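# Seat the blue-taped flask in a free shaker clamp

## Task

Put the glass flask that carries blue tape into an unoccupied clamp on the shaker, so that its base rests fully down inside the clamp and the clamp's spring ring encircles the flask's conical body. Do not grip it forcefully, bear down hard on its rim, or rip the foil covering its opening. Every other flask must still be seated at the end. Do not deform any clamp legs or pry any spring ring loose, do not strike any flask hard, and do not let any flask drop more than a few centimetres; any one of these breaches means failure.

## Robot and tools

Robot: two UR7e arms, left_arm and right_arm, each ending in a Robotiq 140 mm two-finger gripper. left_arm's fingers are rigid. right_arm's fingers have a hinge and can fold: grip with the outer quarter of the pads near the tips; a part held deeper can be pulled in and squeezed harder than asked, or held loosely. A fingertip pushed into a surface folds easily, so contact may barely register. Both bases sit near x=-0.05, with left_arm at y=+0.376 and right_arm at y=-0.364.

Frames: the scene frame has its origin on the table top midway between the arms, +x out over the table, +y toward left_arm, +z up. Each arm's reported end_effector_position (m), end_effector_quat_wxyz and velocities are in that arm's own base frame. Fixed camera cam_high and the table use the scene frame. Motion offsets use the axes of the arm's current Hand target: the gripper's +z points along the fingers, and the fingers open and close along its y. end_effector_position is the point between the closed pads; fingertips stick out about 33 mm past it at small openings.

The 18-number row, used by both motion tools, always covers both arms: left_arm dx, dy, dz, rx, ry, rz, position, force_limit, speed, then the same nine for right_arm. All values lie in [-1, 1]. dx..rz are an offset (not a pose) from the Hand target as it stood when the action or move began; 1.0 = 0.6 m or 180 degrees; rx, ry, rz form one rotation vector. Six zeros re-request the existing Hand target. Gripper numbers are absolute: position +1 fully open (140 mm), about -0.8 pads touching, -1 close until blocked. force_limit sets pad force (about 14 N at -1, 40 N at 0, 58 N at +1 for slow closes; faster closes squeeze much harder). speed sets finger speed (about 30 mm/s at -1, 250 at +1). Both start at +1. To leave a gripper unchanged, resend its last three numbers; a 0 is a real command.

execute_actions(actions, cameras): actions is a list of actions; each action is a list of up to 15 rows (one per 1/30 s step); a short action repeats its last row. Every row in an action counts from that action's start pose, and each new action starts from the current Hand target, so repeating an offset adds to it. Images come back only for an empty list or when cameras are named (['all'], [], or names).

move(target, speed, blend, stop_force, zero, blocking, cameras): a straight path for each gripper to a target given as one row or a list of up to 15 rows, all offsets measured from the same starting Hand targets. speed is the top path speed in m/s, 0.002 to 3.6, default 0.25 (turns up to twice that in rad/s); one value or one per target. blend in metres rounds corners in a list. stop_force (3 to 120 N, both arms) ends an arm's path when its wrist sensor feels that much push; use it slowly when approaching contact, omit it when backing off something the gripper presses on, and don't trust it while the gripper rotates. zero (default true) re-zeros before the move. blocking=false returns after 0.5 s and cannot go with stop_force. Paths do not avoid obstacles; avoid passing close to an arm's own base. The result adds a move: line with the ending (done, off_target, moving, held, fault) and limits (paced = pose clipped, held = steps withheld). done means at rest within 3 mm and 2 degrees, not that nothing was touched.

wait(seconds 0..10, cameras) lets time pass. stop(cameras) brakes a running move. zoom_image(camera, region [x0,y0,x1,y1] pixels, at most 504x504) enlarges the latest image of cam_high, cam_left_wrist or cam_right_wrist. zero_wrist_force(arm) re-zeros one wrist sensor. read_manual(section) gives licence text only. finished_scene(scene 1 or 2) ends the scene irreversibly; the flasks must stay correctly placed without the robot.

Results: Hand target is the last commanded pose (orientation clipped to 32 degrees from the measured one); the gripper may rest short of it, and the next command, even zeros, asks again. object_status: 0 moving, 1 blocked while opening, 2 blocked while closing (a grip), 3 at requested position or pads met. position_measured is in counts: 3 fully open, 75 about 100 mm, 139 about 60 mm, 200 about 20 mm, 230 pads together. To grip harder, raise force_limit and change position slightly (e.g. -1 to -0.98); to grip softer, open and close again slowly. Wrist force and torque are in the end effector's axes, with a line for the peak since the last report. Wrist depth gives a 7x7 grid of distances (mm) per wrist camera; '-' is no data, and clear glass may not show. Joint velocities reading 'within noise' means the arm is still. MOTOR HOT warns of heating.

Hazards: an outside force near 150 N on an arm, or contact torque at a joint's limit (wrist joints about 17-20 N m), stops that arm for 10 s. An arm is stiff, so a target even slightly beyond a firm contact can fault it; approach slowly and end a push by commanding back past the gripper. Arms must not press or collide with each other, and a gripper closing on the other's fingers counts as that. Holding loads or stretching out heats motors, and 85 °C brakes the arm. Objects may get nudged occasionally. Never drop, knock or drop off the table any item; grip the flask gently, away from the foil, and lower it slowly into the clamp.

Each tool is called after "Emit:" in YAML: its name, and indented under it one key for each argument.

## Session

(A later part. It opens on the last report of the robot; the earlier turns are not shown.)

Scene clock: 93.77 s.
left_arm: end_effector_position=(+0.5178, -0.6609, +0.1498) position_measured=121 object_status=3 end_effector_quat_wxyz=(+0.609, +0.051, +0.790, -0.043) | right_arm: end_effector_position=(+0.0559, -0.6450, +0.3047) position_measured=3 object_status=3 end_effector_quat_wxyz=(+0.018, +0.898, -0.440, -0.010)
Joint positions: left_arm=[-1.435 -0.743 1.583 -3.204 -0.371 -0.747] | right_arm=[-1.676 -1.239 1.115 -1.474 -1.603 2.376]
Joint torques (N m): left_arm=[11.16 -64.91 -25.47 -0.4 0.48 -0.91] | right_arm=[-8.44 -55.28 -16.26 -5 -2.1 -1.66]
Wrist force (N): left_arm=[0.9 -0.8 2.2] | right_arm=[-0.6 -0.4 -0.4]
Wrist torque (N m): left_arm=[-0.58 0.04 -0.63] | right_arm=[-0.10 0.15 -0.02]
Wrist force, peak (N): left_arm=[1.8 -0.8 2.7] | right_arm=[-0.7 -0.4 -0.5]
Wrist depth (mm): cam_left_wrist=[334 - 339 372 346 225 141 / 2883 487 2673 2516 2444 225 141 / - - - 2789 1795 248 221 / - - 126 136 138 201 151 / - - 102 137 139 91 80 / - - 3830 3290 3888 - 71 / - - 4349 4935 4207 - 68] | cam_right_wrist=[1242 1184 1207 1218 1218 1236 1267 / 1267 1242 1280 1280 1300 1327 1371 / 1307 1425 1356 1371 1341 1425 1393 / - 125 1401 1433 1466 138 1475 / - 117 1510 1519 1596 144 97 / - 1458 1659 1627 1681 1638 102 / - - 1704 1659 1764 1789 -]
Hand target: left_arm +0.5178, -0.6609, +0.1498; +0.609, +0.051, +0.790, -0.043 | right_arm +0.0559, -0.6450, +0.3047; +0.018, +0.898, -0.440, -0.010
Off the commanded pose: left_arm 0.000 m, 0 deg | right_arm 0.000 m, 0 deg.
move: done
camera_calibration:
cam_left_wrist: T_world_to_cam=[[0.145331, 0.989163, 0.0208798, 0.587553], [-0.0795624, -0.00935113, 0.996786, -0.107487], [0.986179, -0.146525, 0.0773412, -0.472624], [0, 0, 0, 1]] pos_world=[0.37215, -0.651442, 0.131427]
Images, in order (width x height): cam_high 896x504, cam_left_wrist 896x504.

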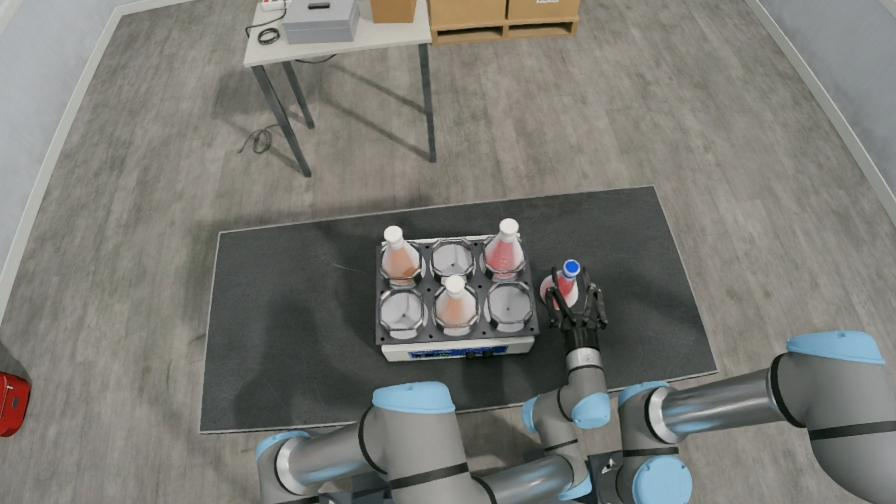

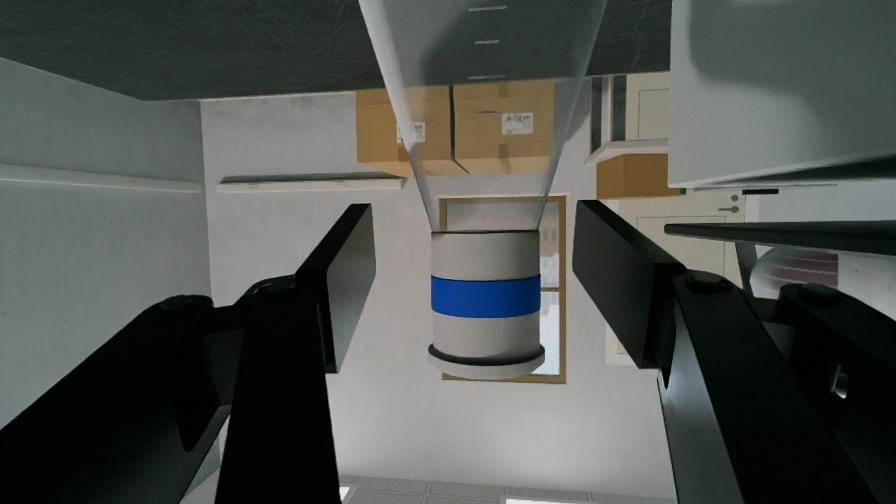

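Emit:
move:
  target: [-0.0081,0,0.0047,0,0,0,0.07,-1,0,0,0,0,0,0,0,1,1,1]
  speed: 0.07

Emit:
move:
  target: [0,0,0,0,0,0,-1,-1,-1,0,0,0,0,0,0,1,1,1]
  cameras: ["cam_left_wrist"]

Scene clock: 97.40 s.
left_arm: end_effector_position=(+0.5218, -0.6614, +0.1538) position_measured=121 object_status=3 end_effector_quat_wxyz=(+0.609, +0.051, +0.790, -0.042) | right_arm: end_effector_position=(+0.0559, -0.6450, +0.3047) position_measured=3 object_status=3 end_effector_quat_wxyz=(+0.018, +0.898, -0.440, -0.010)
Joint positions: left_arm=[-1.429 -0.744 1.574 -3.204 -0.375 -0.736] | right_arm=[-1.676 -1.239 1.115 -1.474 -1.603 2.376]
Joint torques (N m): left_arm=[3.55 -60.89 -15.27 -2.8 0.59 -0.55] | right_arm=[-8.51 -54.95 -16.56 -5.13 -2 -1.68]
Wrist force (N): left_arm=[0.9 -1.0 2.2] | right_arm=[-0.6 -0.1 -0.4]
Wrist torque (N m): left_arm=[-0.63 0.06 -0.62] | right_arm=[-0.05 0.15 -0.02]
Wrist force, peak (N): left_arm=[0.9 -0.9 2.6] | right_arm=[-0.7 -0.5 -0.3]
Wrist depth (mm): cam_left_wrist=[349 345 347 352 332 226 142 / 2950 4207 4207 2541 2541 227 142 / 3614 5703 2619 2916 2271 1283 1270 / - - 115 132 134 212 147 / - - 102 134 130 91 80 / - - - 3830 - - 71 / - - - 5346 - - 68] | cam_right_wrist=[1136 1224 1218 1218 1236 1249 1255 / 1249 1314 1300 1293 1287 1314 1341 / 1327 1293 1349 1378 1401 1386 1401 / - 125 1401 1441 1475 138 1458 / - 117 1596 1519 1557 1538 97 / - 1547 1638 1704 1693 1716 101 / - 1925 1727 1716 1925 1814 -]
Hand target: left_arm +0.5217, -0.6614, +0.1537; +0.609, +0.051, +0.790, -0.043 | right_arm +0.0559, -0.6450, +0.3047; +0.018, +0.898, -0.440, -0.010
Off the commanded pose: left_arm 0.000 m, 0 deg | right_arm 0.000 m, 0 deg.
move: done

Scene clock: 98.80 s.
left_arm: end_effector_position=(+0.5217, -0.6614, +0.1538) position_measured=178 object_status=0 end_effector_quat_wxyz=(+0.609, +0.051, +0.790, -0.043) | right_arm: end_effector_position=(+0.0559, -0.6450, +0.3047) position_measured=3 object_status=3 end_effector_quat_wxyz=(+0.018, +0.898, -0.440, -0.010)
Joint positions: left_arm=[-1.429 -0.744 1.574 -3.204 -0.375 -0.736] | right_arm=[-1.676 -1.239 1.115 -1.474 -1.603 2.376]
Joint torques (N m): left_arm=[-10.36 -45.8 -13.42 -4.26 3.02 -0.79] | right_arm=[-8.15 -55.19 -16.46 -5.04 -1.93 -1.69]
Wrist force (N): left_arm=[0.0 -1.1 1.3] | right_arm=[-0.5 -0.3 -0.2]
Wrist torque (N m): left_arm=[-0.67 0.12 -0.53] | right_arm=[-0.09 0.13 -0.03]
Wrist force, peak (N): left_arm=[1.2 -0.9 2.4] | right_arm=[-0.6 -0.4 -0.4]
Wrist depth (mm): cam_left_wrist=[347 348 350 353 402 226 142 / - 508 2592 2516 2467 227 142 / 2759 4349 - 2916 3666 1277 192 / 2516 3422 - 132 137 3377 148 / 2516 - 89 134 92 86 147 / - 71 - - - - 68 / - 67 - - - - -] | cam_right_wrist=[1190 1195 1201 1195 1236 1249 1255 / 1267 1261 1274 1287 1280 1314 1371 / 1314 1307 1341 1356 1386 1349 1393 / - 126 1401 1417 1484 135 1458 / - 117 1547 1528 1576 1547 97 / - 1606 1596 1617 1670 1681 102 / - 2174 1727 1868 1776 1801 -]
Hand target: left_arm +0.5217, -0.6614, +0.1537; +0.609, +0.051, +0.790, -0.043 | right_arm +0.0559, -0.6450, +0.3047; +0.018, +0.898, -0.440, -0.010
Off the commanded pose: left_arm 0.000 m, 0 deg | right_arm 0.000 m, 0 deg.
move: done
camera_calibration:
cam_left_wrist: T_world_to_cam=[[0.145331, 0.989163, 0.0208798, 0.587382], [-0.0795624, -0.00935113, 0.996786, -0.111161], [0.986179, -0.146525, 0.0773412, -0.476951], [0, 0, 0, 1]] pos_world=[0.37615, -0.651942, 0.135427]
Images, in order (width x height): cam_left_wrist 896x504.

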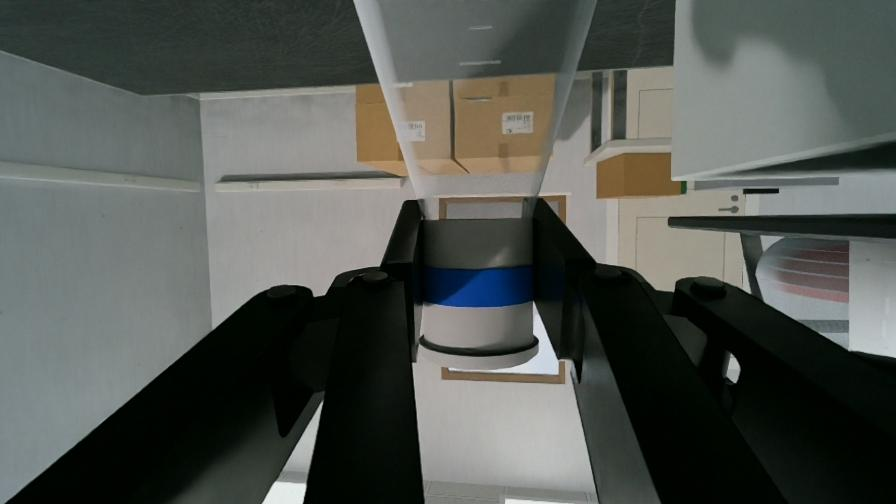

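Emit:
move:
  target: [-0.0483,0,-0.013,0,0,0,-1,-1,-1,0,0,0,0,0,0,1,1,1]
  speed: 0.06
  cameras: ["cam_left_wrist"]

Scene clock: 105.97 s.
left_arm: end_effector_position=(+0.5216, -0.6612, +0.1839) position_measured=178 object_status=2 end_effector_quat_wxyz=(+0.609, +0.051, +0.790, -0.043) end_effector_velocity=(+0.001, +0.001, -0.002) end_effector_angular_velocity=(-0.001, -0.001, +0.002) | right_arm: end_effector_position=(+0.0559, -0.6450, +0.3047) position_measured=3 object_status=3 end_effector_quat_wxyz=(+0.018, +0.898, -0.440, -0.010)
Joint positions: left_arm=[-1.429 -0.796 1.573 -3.151 -0.375 -0.736] | right_arm=[-1.676 -1.239 1.115 -1.474 -1.603 2.376]
Joint velocities: left_arm=[0.001 0.004 0 -0.005 0.002 0] | right_arm=[within noise]
Joint torques (N m): left_arm=[-11.83 -41.73 -21.1 -5.07 3.79 -0.48] | right_arm=[-8.75 -55.38 -16.83 -4.96 -1.79 -1.54]
Wrist force (N): left_arm=[4.2 -0.9 3.2] | right_arm=[-0.4 -0.4 -0.4]
Wrist torque (N m): left_arm=[-0.58 0.02 -0.62] | right_arm=[-0.10 0.11 -0.03]
Wrist force, peak (N): left_arm=[6.4 -1.4 3.6] | right_arm=[-0.8 -0.5 -0.2]
Wrist depth (mm): cam_left_wrist=[425 397 396 433 409 209 150 / 2467 3719 2730 2619 2467 227 143 / 2271 4752 - 3019 3290 1426 163 / 2916 - - 132 138 3564 149 / 2701 - 89 134 92 86 80 / - 71 - - - - 68 / - 67 - - - - -] | cam_right_wrist=[1207 1207 1207 1224 1242 1274 1255 / 1249 1249 1267 1293 1293 1314 1349 / 1314 1327 1363 1363 1378 1401 1409 / 465 125 1441 1425 1441 138 1409 / - 117 1475 1547 1566 135 97 / - 1596 1739 1727 - 1801 102 / - 737 1814 1704 1776 1776 -]
Hand target: left_arm +0.5216, -0.6612, +0.1838; +0.609, +0.051, +0.790, -0.043 | right_arm +0.0559, -0.6450, +0.3047; +0.018, +0.898, -0.440, -0.010
Off the commanded pose: left_arm 0.000 m, 0 deg | right_arm 0.000 m, 0 deg.
move: done
camera_calibration:
cam_left_wrist: T_world_to_cam=[[0.14534, 0.989164, 0.0207811, 0.586698], [-0.0795491, -0.00925297, 0.996788, -0.141121], [0.986179, -0.146526, 0.0773423, -0.479068], [0, 0, 0, 1]] pos_world=[0.37595, -0.651842, 0.165527]
Images, in order (width x height): cam_left_wrist 896x504.

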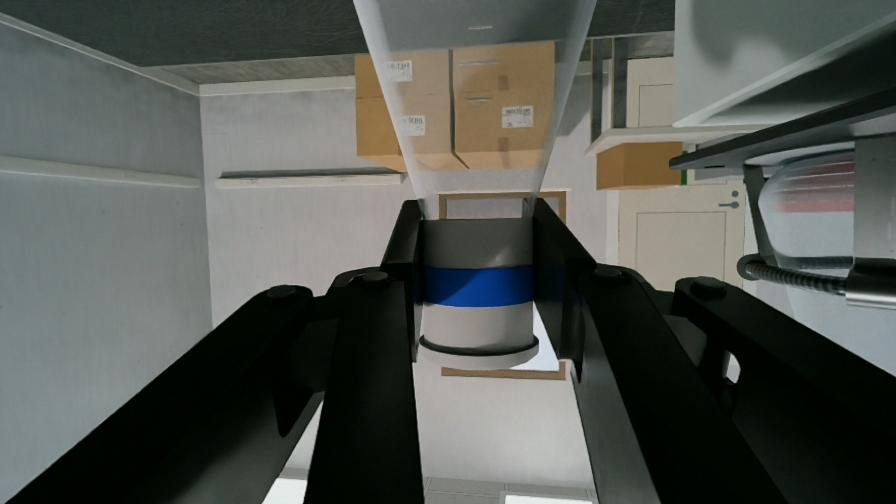

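Emit:
move:
  target:
    - [-0.3494,0,-0.0937,0,0,0,-1,-1,-1,0,0,0,0,0,0,1,1,1]
    - [-0.3051,0.24,-0.259,0,0,0,-1,-1,-1,0,0,0,0,0,0,1,1,1]
    - [-0.231,0.24,-0.2391,0,0,0,-1,-1,-1,0,0,0,0,0,0,1,1,1]
  blend: [0.03,0.02,0]
  speed: 0.15
  cameras: ["cam_left_wrist","cam_high"]

Emit:
zoom_image:
  camera: "cam_high"
  region: [370, 200, 570, 370]

Scene clock: 113.17 s.
left_arm: end_effector_position=(+0.4382, -0.5040, +0.3536) position_measured=178 object_status=2 end_effector_quat_wxyz=(+0.609, +0.051, +0.790, -0.043) | right_arm: end_effector_position=(+0.0559, -0.6450, +0.3047) position_measured=3 object_status=3 end_effector_quat_wxyz=(+0.018, +0.898, -0.440, -0.010)
Joint positions: left_arm=[-1.556 -1.471 2.011 -2.624 -0.296 -1.043] | right_arm=[-1.676 -1.239 1.115 -1.474 -1.603 2.376]
Joint torques (N m): left_arm=[13.24 -39.62 -25.36 -1.5 0.58 -0.78] | right_arm=[-8.71 -55.55 -17.07 -4.86 -1.72 -1.49]
Wrist force (N): left_arm=[4.6 -1.0 3.1] | right_arm=[-0.4 -0.4 -0.1]
Wrist torque (N m): left_arm=[-0.59 -0.03 -0.44] | right_arm=[-0.09 0.11 -0.03]
Wrist force, peak (N): left_arm=[7.9 -0.9 4.0] | right_arm=[-0.7 -0.6 -0.4]
Wrist depth (mm): cam_left_wrist=[3092 3377 3019 2566 3168 3208 149 / - - 3948 2592 1510 1402 141 / 3055 4502 - - 3614 3468 3666 / 2376 4666 - 132 137 4073 3377 / - - 89 134 92 82 - / - 71 - 5132 - - 68 / - 67 - - - - -] | cam_right_wrist=[1146 1190 1224 1224 1230 1255 1255 / 1274 1314 1287 1300 1307 1307 1327 / 1307 - 1356 1371 1378 1386 1458 / 598 125 1386 1449 1492 138 1492 / - 117 1566 1586 1538 135 97 / - 1596 1576 1586 1776 1638 102 / - 778 1693 1828 1801 1789 -]
Hand target: left_arm +0.4382, -0.5039, +0.3536; +0.609, +0.051, +0.790, -0.043 | right_arm +0.0559, -0.6450, +0.3047; +0.018, +0.898, -0.440, -0.010
Off the commanded pose: left_arm 0.000 m, 0 deg | right_arm 0.000 m, 0 deg.
move: done
camera_calibration:
cam_left_wrist: T_world_to_cam=[[0.14542, 0.989147, 0.020987, 0.439596], [-0.0795766, -0.00945007, 0.996784, -0.315542], [0.986165, -0.146622, 0.0773388, -0.386939], [0, 0, 0, 1]] pos_world=[0.29255, -0.494541, 0.335227]
Images, in order (width x height): cam_high 896x504, cam_left_wrist 896x504.

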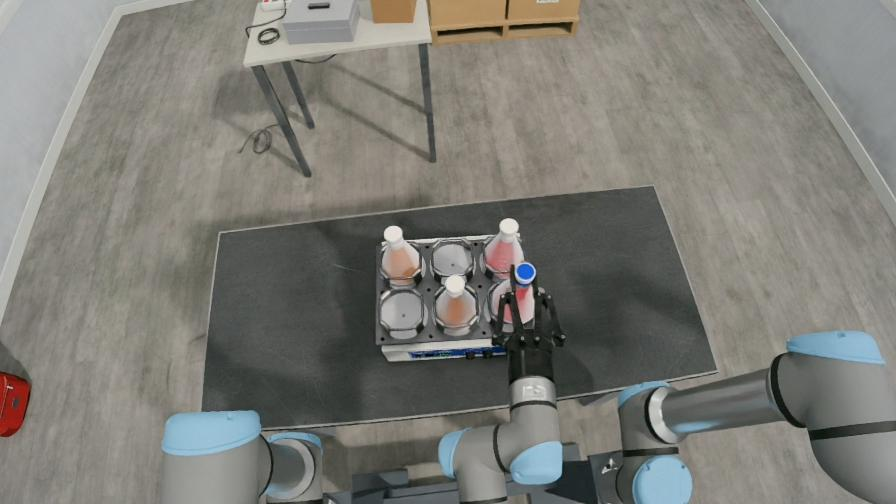

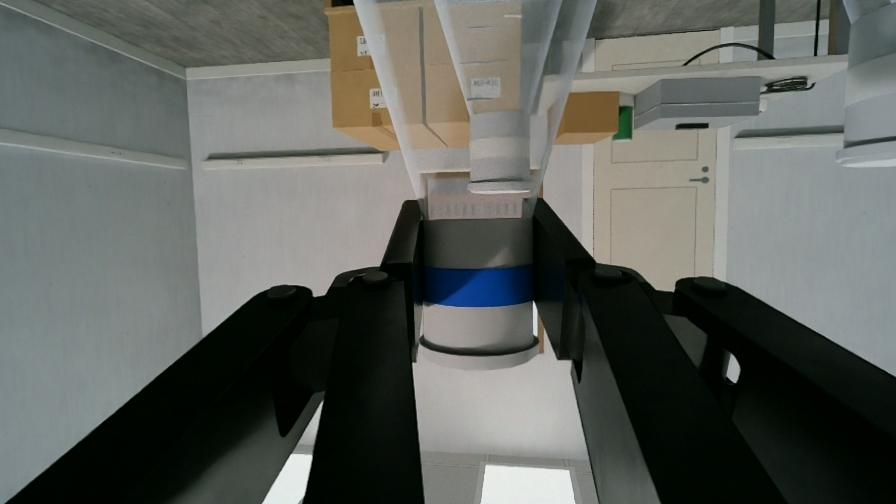

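Scaled by 2.520 from the camera's 896x504 image, which has a finer 1280x720 frame.

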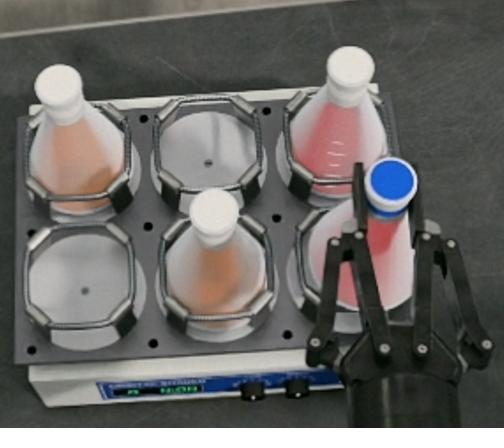

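Emit:
zoom_image:
  camera: "cam_left_wrist"
  region: [400, 80, 620, 220]

Emit:
zoom_image:
  camera: "cam_left_wrist"
  region: [740, 0, 896, 200]

Emit:
zoom_image:
  camera: "cam_high"
  region: [470, 240, 560, 340]

Scaled by 2.291 from the camera's 896x504 image, which has a finer 1280x720 frame.

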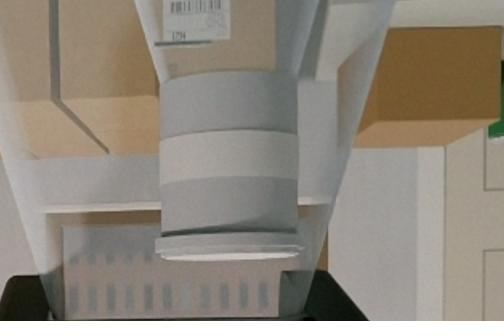

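Scaled by 2.520 from the camera's 896x504 image, which has a finer 1280x720 frame.

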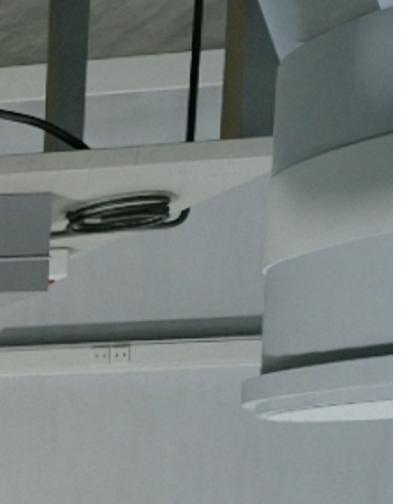

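Scaled by 5.040 from the camera's 896x504 image, which has a finer 1280x720 frame.

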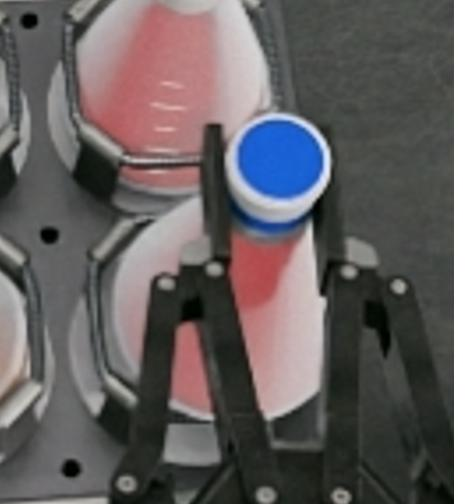

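Emit:
move:
  target: [0.0004,0.014,-0.0016,0,0,0,-1,-1,-1,0,0,0,0,0,0,1,1,1]
  speed: 0.05

Emit:
move:
  target: [0.0515,0,0.0138,0,0,0,-1,-1,-1,0,0,0,0,0,0,1,1,1]
  speed: 0.02
  stop_force: 5
  cameras: ["cam_left_wrist","cam_high"]

Emit:
zoom_image:
  camera: "cam_high"
  region: [470, 240, 560, 340]

Scene clock: 128.80 s.
left_arm: end_effector_position=(+0.4383, -0.4953, +0.3536) position_measured=178 object_status=2 end_effector_quat_wxyz=(+0.609, +0.051, +0.790, -0.043) end_effector_velocity=(+0.001, +0.000, +0.003) end_effector_angular_velocity=(-0.005, -0.002, +0.002) | right_arm: end_effector_position=(+0.0559, -0.6450, +0.3047) position_measured=3 object_status=3 end_effector_quat_wxyz=(+0.018, +0.898, -0.440, -0.010)
Joint positions: left_arm=[-1.556 -1.49 2.032 -2.628 -0.297 -1.042] | right_arm=[-1.676 -1.239 1.115 -1.474 -1.603 2.376]
Joint velocities: left_arm=[0.001 0 -0.005 0 0.002 0] | right_arm=[within noise]
Joint torques (N m): left_arm=[10.85 -16.32 -30.51 -4.25 0.52 0.95] | right_arm=[-8.4 -55.24 -17.35 -4.95 -1.61 -1.51]
Wrist force (N): left_arm=[4.3 -0.9 3.1] | right_arm=[-0.4 -0.3 -0.3]
Wrist torque (N m): left_arm=[-0.59 0.03 -0.43] | right_arm=[-0.07 0.12 -0.02]
Wrist force, peak (N): left_arm=[4.1 -1.0 3.4] | right_arm=[-0.7 -0.4 -0.2]
Wrist depth (mm): cam_left_wrist=[2789 3377 3130 2467 3208 3019 137 / 3208 - 3168 2566 1492 1344 137 / 2984 3168 3564 - 3830 3564 154 / 2730 3830 - 132 137 3422 - / - - 89 133 92 82 3422 / - 71 - - - - 68 / - 67 - - - - -] | cam_right_wrist=[1101 1146 1224 1230 1236 1255 1249 / 1255 1261 1287 1293 1307 1320 1287 / 1293 1334 1371 1363 1386 1401 1417 / - 125 1371 1433 1466 138 1484 / - 117 1433 1510 1538 1538 97 / - - 1638 1638 1648 1693 101 / - - 1704 1776 1789 1841 -]
Hand target: left_arm +0.4383, -0.4955, +0.3536; +0.609, +0.051, +0.790, -0.043 | right_arm +0.0559, -0.6450, +0.3047; +0.018, +0.898, -0.440, -0.010
Off the commanded pose: left_arm 0.000 m, 0 deg | right_arm 0.000 m, 0 deg.
move: done

Scene clock: 130.43 s.
left_arm: end_effector_position=(+0.4384, -0.4955, +0.3429) position_measured=178 object_status=2 end_effector_quat_wxyz=(+0.609, +0.051, +0.790, -0.043) | right_arm: end_effector_position=(+0.0559, -0.6450, +0.3047) position_measured=3 object_status=3 end_effector_quat_wxyz=(+0.018, +0.898, -0.440, -0.010)
Joint positions: left_arm=[-1.556 -1.474 2.047 -2.658 -0.297 -1.042] | right_arm=[-1.676 -1.239 1.115 -1.474 -1.603 2.376]
Joint torques (N m): left_arm=[-0.84 -40.43 -28.77 -4.83 0.42 -0.8] | right_arm=[-8.34 -55.17 -16.86 -4.94 -1.53 -1.46]
Wrist force (N): left_arm=[2.5 -0.5 3.1] | right_arm=[-0.6 -0.5 -0.1]
Wrist torque (N m): left_arm=[-0.55 0.05 -0.40] | right_arm=[-0.13 0.16 -0.02]
Wrist force, peak (N): left_arm=[-6.5 0.8 2.2] | right_arm=[-0.7 -0.3 -0.4]
Wrist depth (mm): cam_left_wrist=[2950 3422 2851 2467 3515 3333 3208 / - 4502 2916 2673 1510 1372 137 / - 3614 - 266 3774 3614 138 / - - - 132 136 3719 - / - - 89 133 92 82 - / - 71 - 4010 - - 68 / - 67 - 3290 - - -] | cam_right_wrist=[1131 1212 1207 1230 1236 1255 1249 / 1274 1274 1255 1293 1307 1334 1320 / 1314 1293 1334 1363 1334 1409 1417 / - 126 1393 1433 1441 138 1501 / - 117 1566 1519 1557 1557 97 / - 1648 1681 1617 1659 1716 102 / - 714 1751 1776 1789 1814 -]
Hand target: left_arm +0.4384, -0.4955, +0.3429; +0.609, +0.051, +0.790, -0.043 (not the last commanded pose) | right_arm +0.0559, -0.6450, +0.3047; +0.018, +0.898, -0.440, -0.010
Off the commanded pose: left_arm 0.021 m, 0 deg | right_arm 0.000 m, 0 deg.
move: contact (left_arm)
camera_calibration:
cam_left_wrist: T_world_to_cam=[[0.145234, 0.989177, 0.0208578, 0.431594], [-0.0795597, -0.00933701, 0.996786, -0.304732], [0.986193, -0.146427, 0.0773426, -0.384992], [0, 0, 0, 1]] pos_world=[0.29275, -0.486142, 0.324527]
Images, in order (width x height): cam_high 896x504, cam_left_wrist 896x504.

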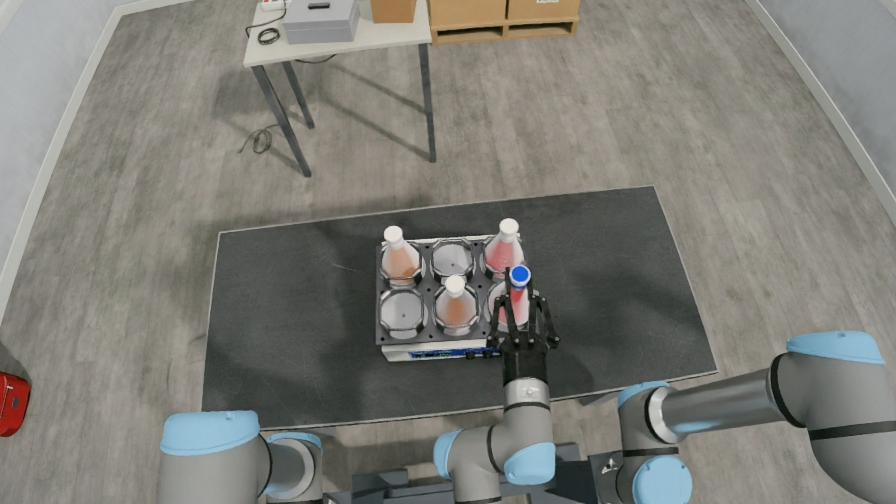

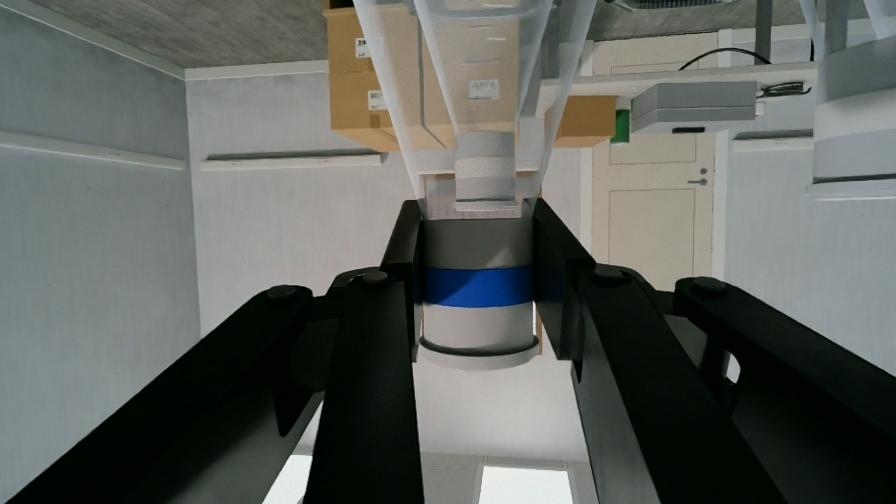

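Scaled by 5.040 from the camera's 896x504 image, which has a finer 1280x720 frame.

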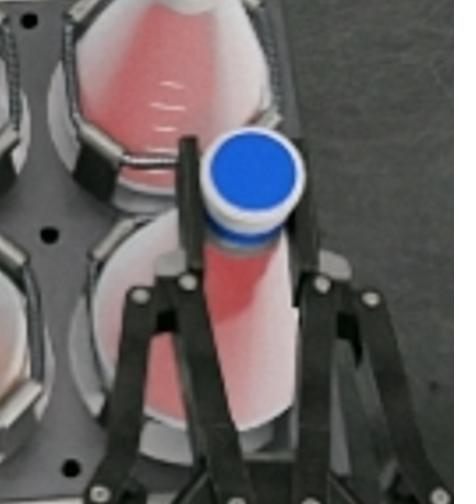

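Emit:
move:
  target: [-0.0063,0.0042,0.0043,0,0,0,-1,-1,-1,0,0,0,0,0,0,1,1,1]
  speed: 0.03

Emit:
move:
  target: [0.0338,0,0.0091,0,0,0,-1,-1,-1,0,0,0,0,0,0,1,1,1]
  speed: 0.012
  stop_force: 5

Scene clock: 135.67 s.
left_arm: end_effector_position=(+0.4422, -0.4935, +0.3460) position_measured=178 object_status=2 end_effector_quat_wxyz=(+0.609, +0.051, +0.790, -0.043) | right_arm: end_effector_position=(+0.0559, -0.6450, +0.3047) position_measured=3 object_status=3 end_effector_quat_wxyz=(+0.018, +0.898, -0.440, -0.010)
Joint positions: left_arm=[-1.547 -1.475 2.045 -2.679 -0.301 -1.017] | right_arm=[-1.676 -1.239 1.115 -1.474 -1.603 2.376]
Joint torques (N m): left_arm=[0.17 -35.81 -23.14 -2.53 1.33 -0.76] | right_arm=[-8.61 -55.12 -17.66 -4.87 -1.32 -1.33]
Wrist force (N): left_arm=[4.3 -0.8 3.0] | right_arm=[-0.6 -0.3 -0.3]
Wrist torque (N m): left_arm=[-0.57 0.00 -0.61] | right_arm=[-0.09 0.15 -0.02]
Wrist force, peak (N): left_arm=[4.2 -1.0 3.2] | right_arm=[-0.7 -0.4 -0.4]
Wrist depth (mm): cam_left_wrist=[2789 3468 2984 2566 3774 3248 140 / 2851 - 2619 2541 1510 1337 134 / - - 3092 - 3774 3666 138 / - - - 132 137 3774 2883 / - - 89 134 92 86 80 / - 71 - 3774 - - 68 / - 67 - - - - -] | cam_right_wrist=[1101 1195 1218 1230 1236 1261 1249 / 1280 1261 1255 1293 1274 1293 1320 / 1334 1356 1334 1371 1378 1378 1417 / 608 126 1378 1449 1466 139 1501 / - 117 1475 1519 1538 1547 97 / - 1627 - 1606 1606 1670 102 / - 1617 1739 - 1764 1801 -]
Hand target: left_arm +0.4421, -0.4935, +0.3459; +0.609, +0.051, +0.790, -0.043 | right_arm +0.0559, -0.6450, +0.3047; +0.018, +0.898, -0.440, -0.010
Off the commanded pose: left_arm 0.000 m, 0 deg | right_arm 0.000 m, 0 deg.
move: done

Scene clock: 137.10 s.
left_arm: end_effector_position=(+0.4422, -0.4935, +0.3411) position_measured=178 object_status=2 end_effector_quat_wxyz=(+0.609, +0.051, +0.790, -0.043) | right_arm: end_effector_position=(+0.0559, -0.6450, +0.3047) position_measured=3 object_status=3 end_effector_quat_wxyz=(+0.018, +0.898, -0.440, -0.010)
Joint positions: left_arm=[-1.547 -1.468 2.052 -2.692 -0.301 -1.018] | right_arm=[-1.676 -1.239 1.115 -1.474 -1.603 2.376]
Joint torques (N m): left_arm=[-2.69 -39.62 -27.99 -1.44 0.22 -0.73] | right_arm=[-8.51 -55.51 -17.11 -4.92 -1.25 -1.25]
Wrist force (N): left_arm=[0.3 -1.8 3.1] | right_arm=[-0.5 -0.1 -0.2]
Wrist torque (N m): left_arm=[-0.63 0.11 -0.67] | right_arm=[-0.04 0.14 -0.02]
Wrist force, peak (N): left_arm=[-6.4 -2.3 2.2] | right_arm=[-0.5 -0.5 -0.6]
Wrist depth (mm): cam_left_wrist=[2950 3130 3019 2673 3168 3468 3092 / 3092 - 2619 2491 1450 1395 134 / - 4935 3208 261 3719 3948 134 / - - - 132 137 3422 3377 / - - 89 134 92 82 3290 / - 71 - 3888 - - 68 / - 67 - - - - -] | cam_right_wrist=[1152 1207 1236 1218 1224 1267 1280 / 1255 1261 1314 1287 1314 1327 1341 / 1320 1307 1349 1393 1393 1378 1433 / - 125 1393 - 1484 138 1466 / - 117 1566 1566 1617 - 97 / - 1659 1458 1638 1648 1693 101 / - - 1739 1693 1828 1814 -]
Hand target: left_arm +0.4422, -0.4935, +0.3411; +0.609, +0.051, +0.790, -0.043 (not the last commanded pose) | right_arm +0.0559, -0.6450, +0.3047; +0.018, +0.898, -0.440, -0.010
Off the commanded pose: left_arm 0.016 m, 0 deg | right_arm 0.000 m, 0 deg.
move: contact (left_arm)

Emit:
move:
  target: [-0.0045,-0.002,0.004,0,0,0,-1,-1,-1,0,0,0,0,0,0,1,1,1]
  speed: 0.03

Emit:
move:
  target: [0.0338,0,0.0091,0,0,0,-1,-1,-1,0,0,0,0,0,0,1,1,1]
  speed: 0.012
  stop_force: 5

Scene clock: 143.60 s.
left_arm: end_effector_position=(+0.4451, -0.4951, +0.3431) position_measured=178 object_status=2 end_effector_quat_wxyz=(+0.609, +0.051, +0.790, -0.043) | right_arm: end_effector_position=(+0.0559, -0.6450, +0.3047) position_measured=3 object_status=3 end_effector_quat_wxyz=(+0.018, +0.898, -0.440, -0.010)
Joint positions: left_arm=[-1.541 -1.461 2.042 -2.707 -0.304 -1] | right_arm=[-1.676 -1.239 1.115 -1.474 -1.603 2.376]
Joint torques (N m): left_arm=[3.39 -23.83 -18.8 -3.16 1.24 -0.58] | right_arm=[-8.37 -54.85 -17.01 -4.86 -1.24 -1.28]
Wrist force (N): left_arm=[4.2 -0.8 2.9] | right_arm=[-0.3 -0.2 -0.2]
Wrist torque (N m): left_arm=[-0.56 0.02 -0.61] | right_arm=[-0.05 0.09 -0.02]
Wrist force, peak (N): left_arm=[4.2 -1.2 3.3] | right_arm=[-0.6 -0.6 -0.4]
Wrist depth (mm): cam_left_wrist=[3130 3515 2950 2619 3614 3377 1264 / 3208 4582 2592 2619 1518 1358 135 / - 4277 3830 260 3168 3948 132 / - 4842 - 132 137 3515 - / - - 89 134 92 86 - / - 71 - 4010 - - 68 / - 67 - - - - -] | cam_right_wrist=[1157 1230 1218 1224 1230 1249 1242 / 1236 1267 1293 1267 1300 1300 1293 / 1327 1293 1356 1378 1371 1409 1393 / - 126 1401 1449 1466 138 1475 / - 117 1501 1538 1566 1547 97 / - 1519 1648 1648 1638 1681 101 / - 1704 1739 1841 1704 1789 -]
Hand target: left_arm +0.4450, -0.4951, +0.3431; +0.609, +0.051, +0.790, -0.043 | right_arm +0.0559, -0.6450, +0.3047; +0.018, +0.898, -0.440, -0.010
Off the commanded pose: left_arm 0.000 m, 0 deg | right_arm 0.000 m, 0 deg.
move: done

Scene clock: 145.00 s.
left_arm: end_effector_position=(+0.4451, -0.4951, +0.3389) position_measured=178 object_status=2 end_effector_quat_wxyz=(+0.609, +0.051, +0.790, -0.043) | right_arm: end_effector_position=(+0.0559, -0.6450, +0.3047) position_measured=3 object_status=3 end_effector_quat_wxyz=(+0.018, +0.898, -0.440, -0.010)
Joint positions: left_arm=[-1.541 -1.455 2.048 -2.718 -0.304 -1] | right_arm=[-1.676 -1.239 1.115 -1.474 -1.603 2.376]
Joint torques (N m): left_arm=[-4.59 -40.08 -29.96 -1.73 0.83 -0.64] | right_arm=[-8.65 -55.02 -17.63 -4.88 -1.24 -1.28]
Wrist force (N): left_arm=[1.6 -0.4 3.2] | right_arm=[-0.5 -0.3 -0.3]
Wrist torque (N m): left_arm=[-0.62 -0.02 -0.56] | right_arm=[-0.09 0.13 -0.02]
Wrist force, peak (N): left_arm=[4.3 -0.9 3.1] | right_arm=[-0.7 -0.5 -0.2]
Wrist depth (mm): cam_left_wrist=[4207 3208 2851 2646 3564 3830 3130 / 2851 4424 2820 2701 1501 1380 135 / 3055 4010 4502 255 3666 3515 132 / 3248 4502 - 132 137 3614 - / - - 89 133 92 86 76 / - 71 - 4207 - - 68 / - 67 - 4139 - - -] | cam_right_wrist=[1212 1195 1212 1218 1212 1249 1267 / 1287 1280 1280 1293 1293 1307 1334 / 1314 1327 1349 1349 1378 1386 1401 / - 125 1393 1433 1433 138 1466 / - 117 1501 1501 1586 1566 97 / - - 1638 1557 1576 1681 102 / - - 1627 1606 1814 1789 -]
Hand target: left_arm +0.4451, -0.4951, +0.3389; +0.609, +0.051, +0.790, -0.043 (not the last commanded pose) | right_arm +0.0559, -0.6450, +0.3047; +0.018, +0.898, -0.440, -0.010
Off the commanded pose: left_arm 0.017 m, 0 deg | right_arm 0.000 m, 0 deg.
move: contact (left_arm)

Emit:
move:
  target: [-0.0022,0.0005,0.002,0,0,0,-1,-1,-1,0,0,0,0,0,0,1,1,1]
  speed: 0.03

Emit:
move:
  target: [0.0435,0,0.0117,0,0,0,-1,-1,-1,0,0,0,0,0,0,1,1,1]
  speed: 0.012
  stop_force: 40
  cameras: ["cam_left_wrist","cam_high"]

Emit:
zoom_image:
  camera: "cam_high"
  region: [470, 240, 560, 340]

Scene clock: 149.53 s.
left_arm: end_effector_position=(+0.4466, -0.4950, +0.3399) position_measured=178 object_status=2 end_effector_quat_wxyz=(+0.609, +0.051, +0.790, -0.043) | right_arm: end_effector_position=(+0.0559, -0.6450, +0.3047) position_measured=3 object_status=3 end_effector_quat_wxyz=(+0.018, +0.898, -0.440, -0.010)
Joint positions: left_arm=[-1.538 -1.454 2.046 -2.726 -0.306 -0.991] | right_arm=[-1.676 -1.239 1.115 -1.474 -1.603 2.376]
Joint torques (N m): left_arm=[9.97 -14.93 -26.06 -4.06 0.71 0.32] | right_arm=[-8.13 -55.04 -17.55 -4.89 -1.11 -1.3]
Wrist force (N): left_arm=[3.7 -1.0 3.1] | right_arm=[-0.6 -0.4 -0.3]
Wrist torque (N m): left_arm=[-0.59 0.04 -0.61] | right_arm=[-0.09 0.17 -0.02]
Wrist force, peak (N): left_arm=[3.7 -1.2 3.2] | right_arm=[-0.7 -0.3 -0.4]
Wrist depth (mm): cam_left_wrist=[2789 3614 2950 2491 3422 3290 3248 / 2759 3948 2701 2789 1434 1358 135 / 2592 - 4277 259 3515 3564 131 / 2950 - 3666 132 136 4010 - / 2883 - 89 134 92 86 3774 / - 71 - - - - 68 / - 67 - - - - -] | cam_right_wrist=[1184 1190 1218 1230 1236 1242 1261 / 1255 1249 1261 1287 1307 1320 1356 / 1287 1307 1334 1356 1371 1386 1417 / - 125 1371 1458 1449 138 1501 / - 117 1627 1659 1538 135 97 / - 1681 1638 1693 1638 1681 101 / - 1606 1681 1751 1764 1776 -]
Hand target: left_arm +0.4466, -0.4950, +0.3399; +0.609, +0.051, +0.790, -0.043 | right_arm +0.0559, -0.6450, +0.3047; +0.018, +0.898, -0.440, -0.010
Off the commanded pose: left_arm 0.000 m, 0 deg | right_arm 0.000 m, 0 deg.
move: done

Scene clock: 151.80 s.
left_arm: end_effector_position=(+0.4467, -0.4950, +0.3259) position_measured=178 object_status=2 end_effector_quat_wxyz=(+0.609, +0.051, +0.790, -0.043) | right_arm: end_effector_position=(+0.0559, -0.6450, +0.3047) position_measured=3 object_status=3 end_effector_quat_wxyz=(+0.018, +0.898, -0.440, -0.010)
Joint positions: left_arm=[-1.538 -1.432 2.064 -2.767 -0.306 -0.991] | right_arm=[-1.676 -1.239 1.115 -1.474 -1.603 2.376]
Joint torques (N m): left_arm=[9.89 -27.37 -13.84 -0.08 -3.62 -0.5] | right_arm=[-8.49 -55.14 -18.13 -4.74 -0.99 -1.2]
Wrist force (N): left_arm=[-29.0 -6.1 1.1] | right_arm=[-0.3 -0.4 -0.3]
Wrist torque (N m): left_arm=[-0.51 0.26 -0.80] | right_arm=[-0.10 0.09 -0.02]
Wrist force, peak (N): left_arm=[-38.7 -8.2 0.3] | right_arm=[-0.7 -0.2 -0.4]
Wrist depth (mm): cam_left_wrist=[3092 3092 2984 2646 3666 3614 2883 / 3377 - 2851 2619 1518 1358 132 / - 4752 - 258 4139 3333 129 / - - - 133 138 3248 3422 / - - 89 135 92 81 3948 / - 71 - - - - 68 / - 67 - 3948 - - -] | cam_right_wrist=[1207 1201 1236 1201 1218 1261 1280 / 1242 1267 1267 1274 1293 1307 1356 / 1280 1334 1327 1356 1386 1386 1425 / 612 127 1401 1441 1466 138 1441 / - 117 1606 1528 1547 1538 97 / - 1670 1596 1648 1648 1704 101 / - - 1751 1670 1801 1841 -]
Hand target: left_arm +0.4466, -0.4950, +0.3260; +0.609, +0.051, +0.790, -0.043 (not the last commanded pose) | right_arm +0.0559, -0.6450, +0.3047; +0.018, +0.898, -0.440, -0.010
Off the commanded pose: left_arm 0.013 m, 0 deg | right_arm 0.000 m, 0 deg.
move: contact (left_arm)
camera_calibration:
cam_left_wrist: T_world_to_cam=[[0.144972, 0.989227, 0.0203374, 0.430514], [-0.079482, -0.0088449, 0.996797, -0.28691], [0.986238, -0.146124, 0.0773435, -0.391657], [0, 0, 0, 1]] pos_world=[0.30105, -0.485644, 0.307528]
Images, in order (width x height): cam_high 896x504, cam_left_wrist 896x504.

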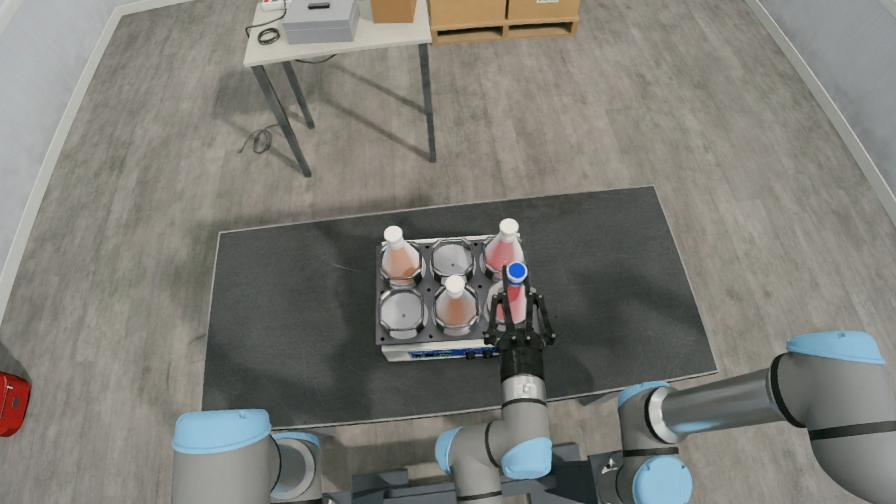

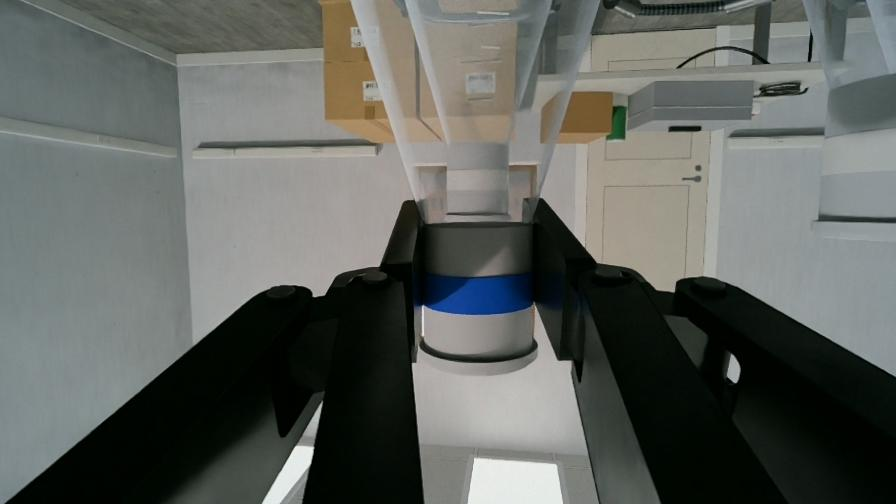

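Scaled by 5.040 from the camera's 896x504 image, which has a finer 1280x720 frame.

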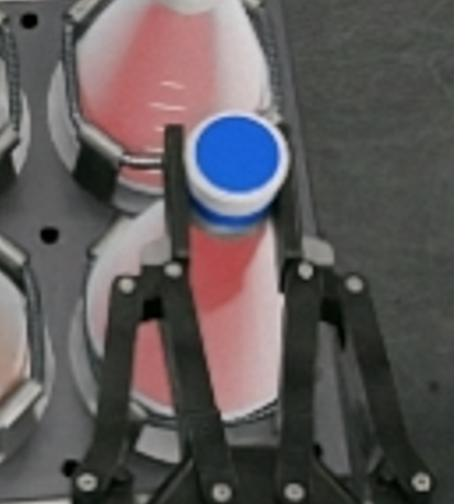

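Emit:
move:
  target:
    - [0.0056,-0.0025,0.005,0,0,0,-1,-1,-1,0,0,0,0,0,0,1,1,1]
    - [0.0004,-0.0025,0.0243,0,0,0,-1,-1,-1,0,0,0,0,0,0,1,1,1]
    - [0.0108,-0.0025,-0.0143,0,0,0,-1,-1,-1,0,0,0,0,0,0,1,1,1]
    - [0.0056,-0.0025,0.005,0,0,0,-1,-1,-1,0,0,0,0,0,0,1,1,1]
  speed: 0.03
  blend: [0.002,0.001,0.001,0]
  cameras: ["cam_left_wrist","cam_high"]

Emit:
zoom_image:
  camera: "cam_high"
  region: [470, 240, 560, 340]

Scene clock: 159.37 s.
left_arm: end_effector_position=(+0.4486, -0.4968, +0.3218) position_measured=178 object_status=2 end_effector_quat_wxyz=(+0.609, +0.051, +0.790, -0.043) end_effector_velocity=(+0.000, +0.001, -0.001) end_effector_angular_velocity=(+0.003, +0.000, +0.001) | right_arm: end_effector_position=(+0.0559, -0.6450, +0.3047) position_measured=3 object_status=3 end_effector_quat_wxyz=(+0.018, +0.898, -0.440, -0.010)
Joint positions: left_arm=[-1.534 -1.418 2.063 -2.79 -0.308 -0.98] | right_arm=[-1.676 -1.239 1.115 -1.474 -1.603 2.376]
Joint velocities: left_arm=[-0.001 -0.002 0.002 0.005 0.001 -0.003] | right_arm=[within noise]
Joint torques (N m): left_arm=[-9.23 -25.12 -1.2 3.2 -2.31 -0.65] | right_arm=[-8.08 -54.67 -18.47 -4.8 -0.87 -1]
Wrist force (N): left_arm=[-30.7 -2.6 -9.7] | right_arm=[-0.5 -0.2 -0.1]
Wrist torque (N m): left_arm=[-0.68 0.41 -0.34] | right_arm=[-0.07 0.13 -0.03]
Wrist force, peak (N): left_arm=[-67.9 -3.0 5.8] | right_arm=[-0.8 -0.4 -0.1]
Wrist depth (mm): cam_left_wrist=[4207 3614 3092 2516 3422 3468 1264 / - - 3055 2592 1483 1380 134 / - - 4277 254 3774 3515 129 / 3774 5579 - 133 139 3564 3666 / - - 89 135 92 81 3333 / - 71 - - - - 68 / - 67 - - - - -] | cam_right_wrist=[1152 1207 1201 1218 1249 1261 1293 / 1261 1280 1314 1274 1300 1320 1327 / 1300 1320 1363 1314 1386 1401 1409 / - 125 1409 1449 1449 138 1475 / - 117 - 1566 1557 1492 97 / - 1566 1638 1576 1659 1704 101 / - - 1704 1751 1681 1801 -]
Hand target: left_arm +0.4485, -0.4968, +0.3219; +0.609, +0.051, +0.790, -0.043 | right_arm +0.0559, -0.6450, +0.3047; +0.018, +0.898, -0.440, -0.010
Off the commanded pose: left_arm 0.000 m, 0 deg | right_arm 0.000 m, 0 deg.
move: done
camera_calibration:
cam_left_wrist: T_world_to_cam=[[0.144881, 0.989241, 0.0203002, 0.432147], [-0.0792808, -0.00884436, 0.996813, -0.282855], [0.986268, -0.146029, 0.0771464, -0.393386], [0, 0, 0, 1]] pos_world=[0.30295, -0.487445, 0.303529]
Images, in order (width x height): cam_high 896x504, cam_left_wrist 896x504.

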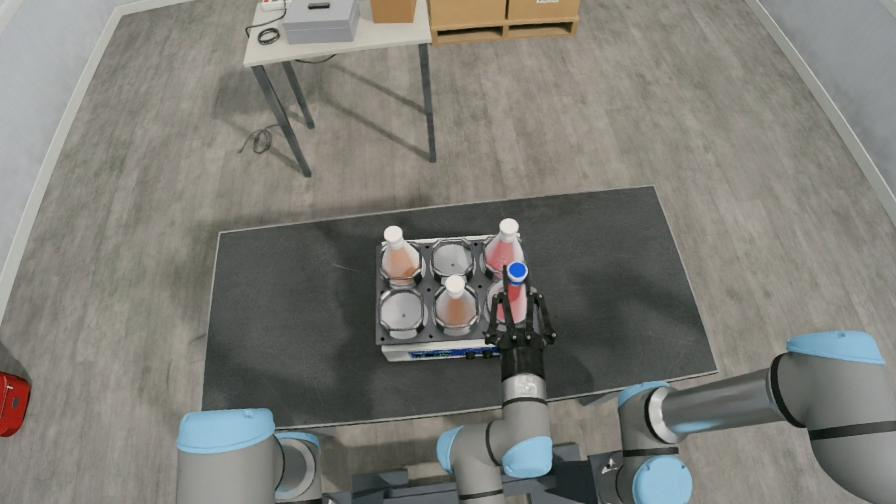

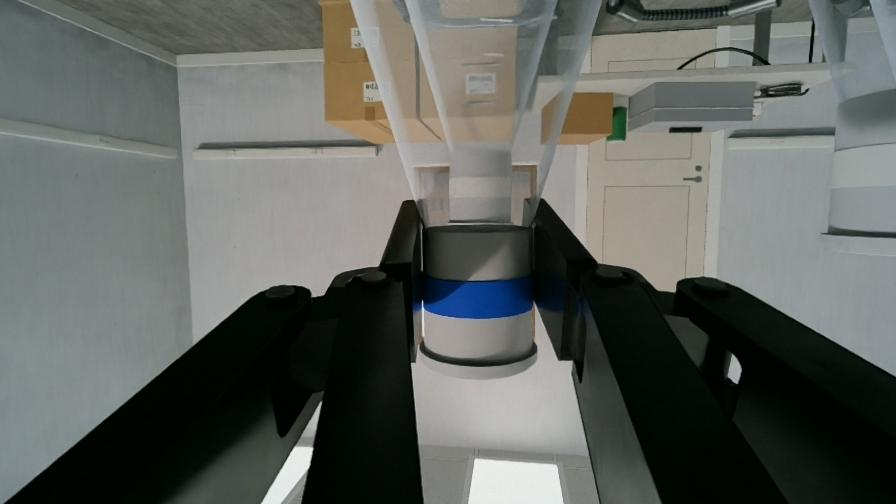

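Scaled by 5.040 from the camera's 896x504 image, which has a finer 1280x720 frame.

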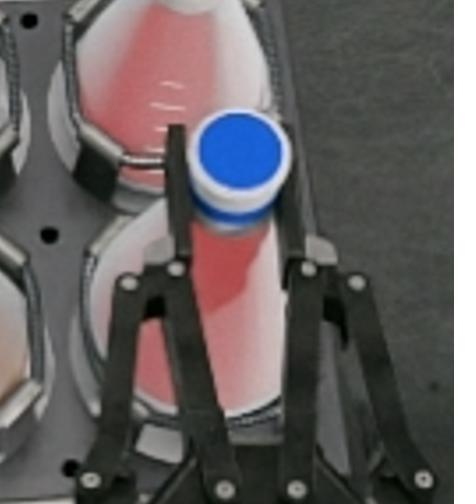

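Emit:
move:
  target:
    - [0.0048,0,0.0013,0,0,0,-1,-1,-1,0,0,0,0,0,0,1,1,1]
    - [0.0079,0,-0.0103,0,0,0,-1,-1,-1,0,0,0,0,0,0,1,1,1]
    - [0.0018,0,0.0126,0,0,0,-1,-1,-1,0,0,0,0,0,0,1,1,1]
    - [0.0048,0.01,0.0013,0,0,0,-1,-1,-1,0,0,0,0,0,0,1,1,1]
    - [0.0048,-0.01,0.0013,0,0,0,-1,-1,-1,0,0,0,0,0,0,1,1,1]
    - [0.0048,0,0.0013,0,0,0,-1,-1,-1,0,0,0,0,0,0,1,1,1]
  speed: 0.03
  blend: [0.002,0.001,0.001,0.001,0.001,0]
  cameras: ["cam_left_wrist","cam_high"]

Emit:
zoom_image:
  camera: "cam_high"
  region: [470, 240, 560, 340]

Scene clock: 167.20 s.
left_arm: end_effector_position=(+0.4484, -0.4968, +0.3190) position_measured=178 object_status=2 end_effector_quat_wxyz=(+0.609, +0.051, +0.790, -0.043) | right_arm: end_effector_position=(+0.0559, -0.6450, +0.3047) position_measured=3 object_status=3 end_effector_quat_wxyz=(+0.018, +0.898, -0.440, -0.010)
Joint positions: left_arm=[-1.534 -1.414 2.066 -2.798 -0.308 -0.98] | right_arm=[-1.676 -1.239 1.115 -1.474 -1.603 2.376]
Joint torques (N m): left_arm=[12.42 -1.98 -14.32 2.76 -5.2 -0.92] | right_arm=[-8.67 -55.34 -18.3 -4.75 -0.69 -1.04]
Wrist force (N): left_arm=[-27.4 -3.6 0.9] | right_arm=[-0.5 -0.3 -0.2]
Wrist torque (N m): left_arm=[-0.59 0.25 -0.84] | right_arm=[-0.08 0.14 -0.03]
Wrist force, peak (N): left_arm=[-61.8 -10.0 3.5] | right_arm=[-0.7 -0.5 0.0]
Wrist depth (mm): cam_left_wrist=[2619 3666 2566 2421 3208 3168 1264 / - - 2086 2516 1475 1344 1380 / 2354 4935 - 255 3888 3290 129 / 3092 4073 - 133 139 3666 131 / 2851 - 89 136 92 81 - / - 71 - 4207 - - 68 / - 67 - - - - -] | cam_right_wrist=[- 1201 1173 1224 1255 1242 1267 / 1433 1267 1267 1300 1300 1327 1327 / - 1249 1378 1349 1386 1393 1425 / 572 126 1386 1417 1449 138 1475 / - 117 1417 1528 1528 1519 97 / - 1586 1596 1659 1670 1704 102 / - 1528 1727 1776 1776 1911 -]
Hand target: left_arm +0.4485, -0.4968, +0.3190; +0.609, +0.051, +0.790, -0.043 | right_arm +0.0559, -0.6450, +0.3047; +0.018, +0.898, -0.440, -0.010
Off the commanded pose: left_arm 0.000 m, 0 deg | right_arm 0.000 m, 0 deg.
move: done; blend cut to 0.0015 m at target 1
camera_calibration:
cam_left_wrist: T_world_to_cam=[[0.145188, 0.989199, 0.0201428, 0.432153], [-0.079357, -0.00865026, 0.996809, -0.279853], [0.986216, -0.146323, 0.077244, -0.393221], [0, 0, 0, 1]] pos_world=[0.30285, -0.487444, 0.300629]
Images, in order (width x height): cam_high 896x504, cam_left_wrist 896x504.

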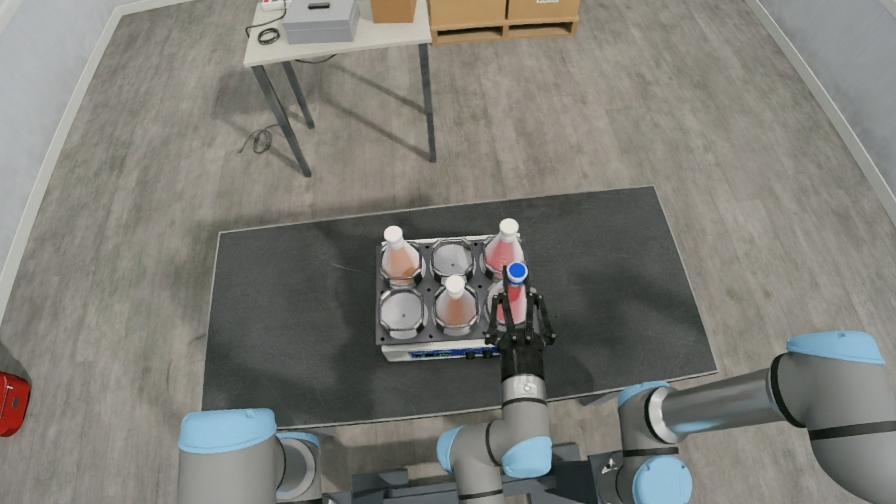

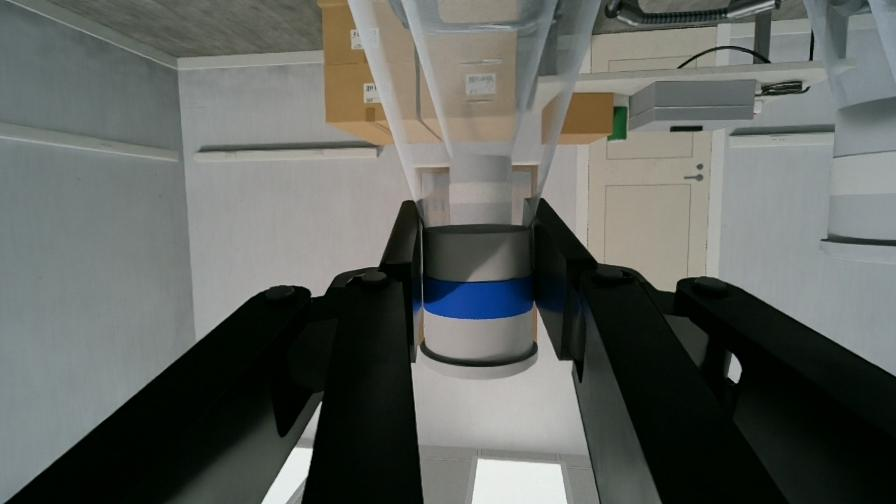

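Scaled by 5.040 from the camera's 896x504 image, which has a finer 1280x720 frame.

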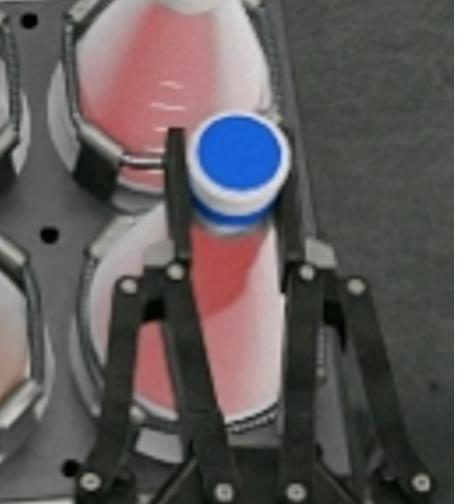

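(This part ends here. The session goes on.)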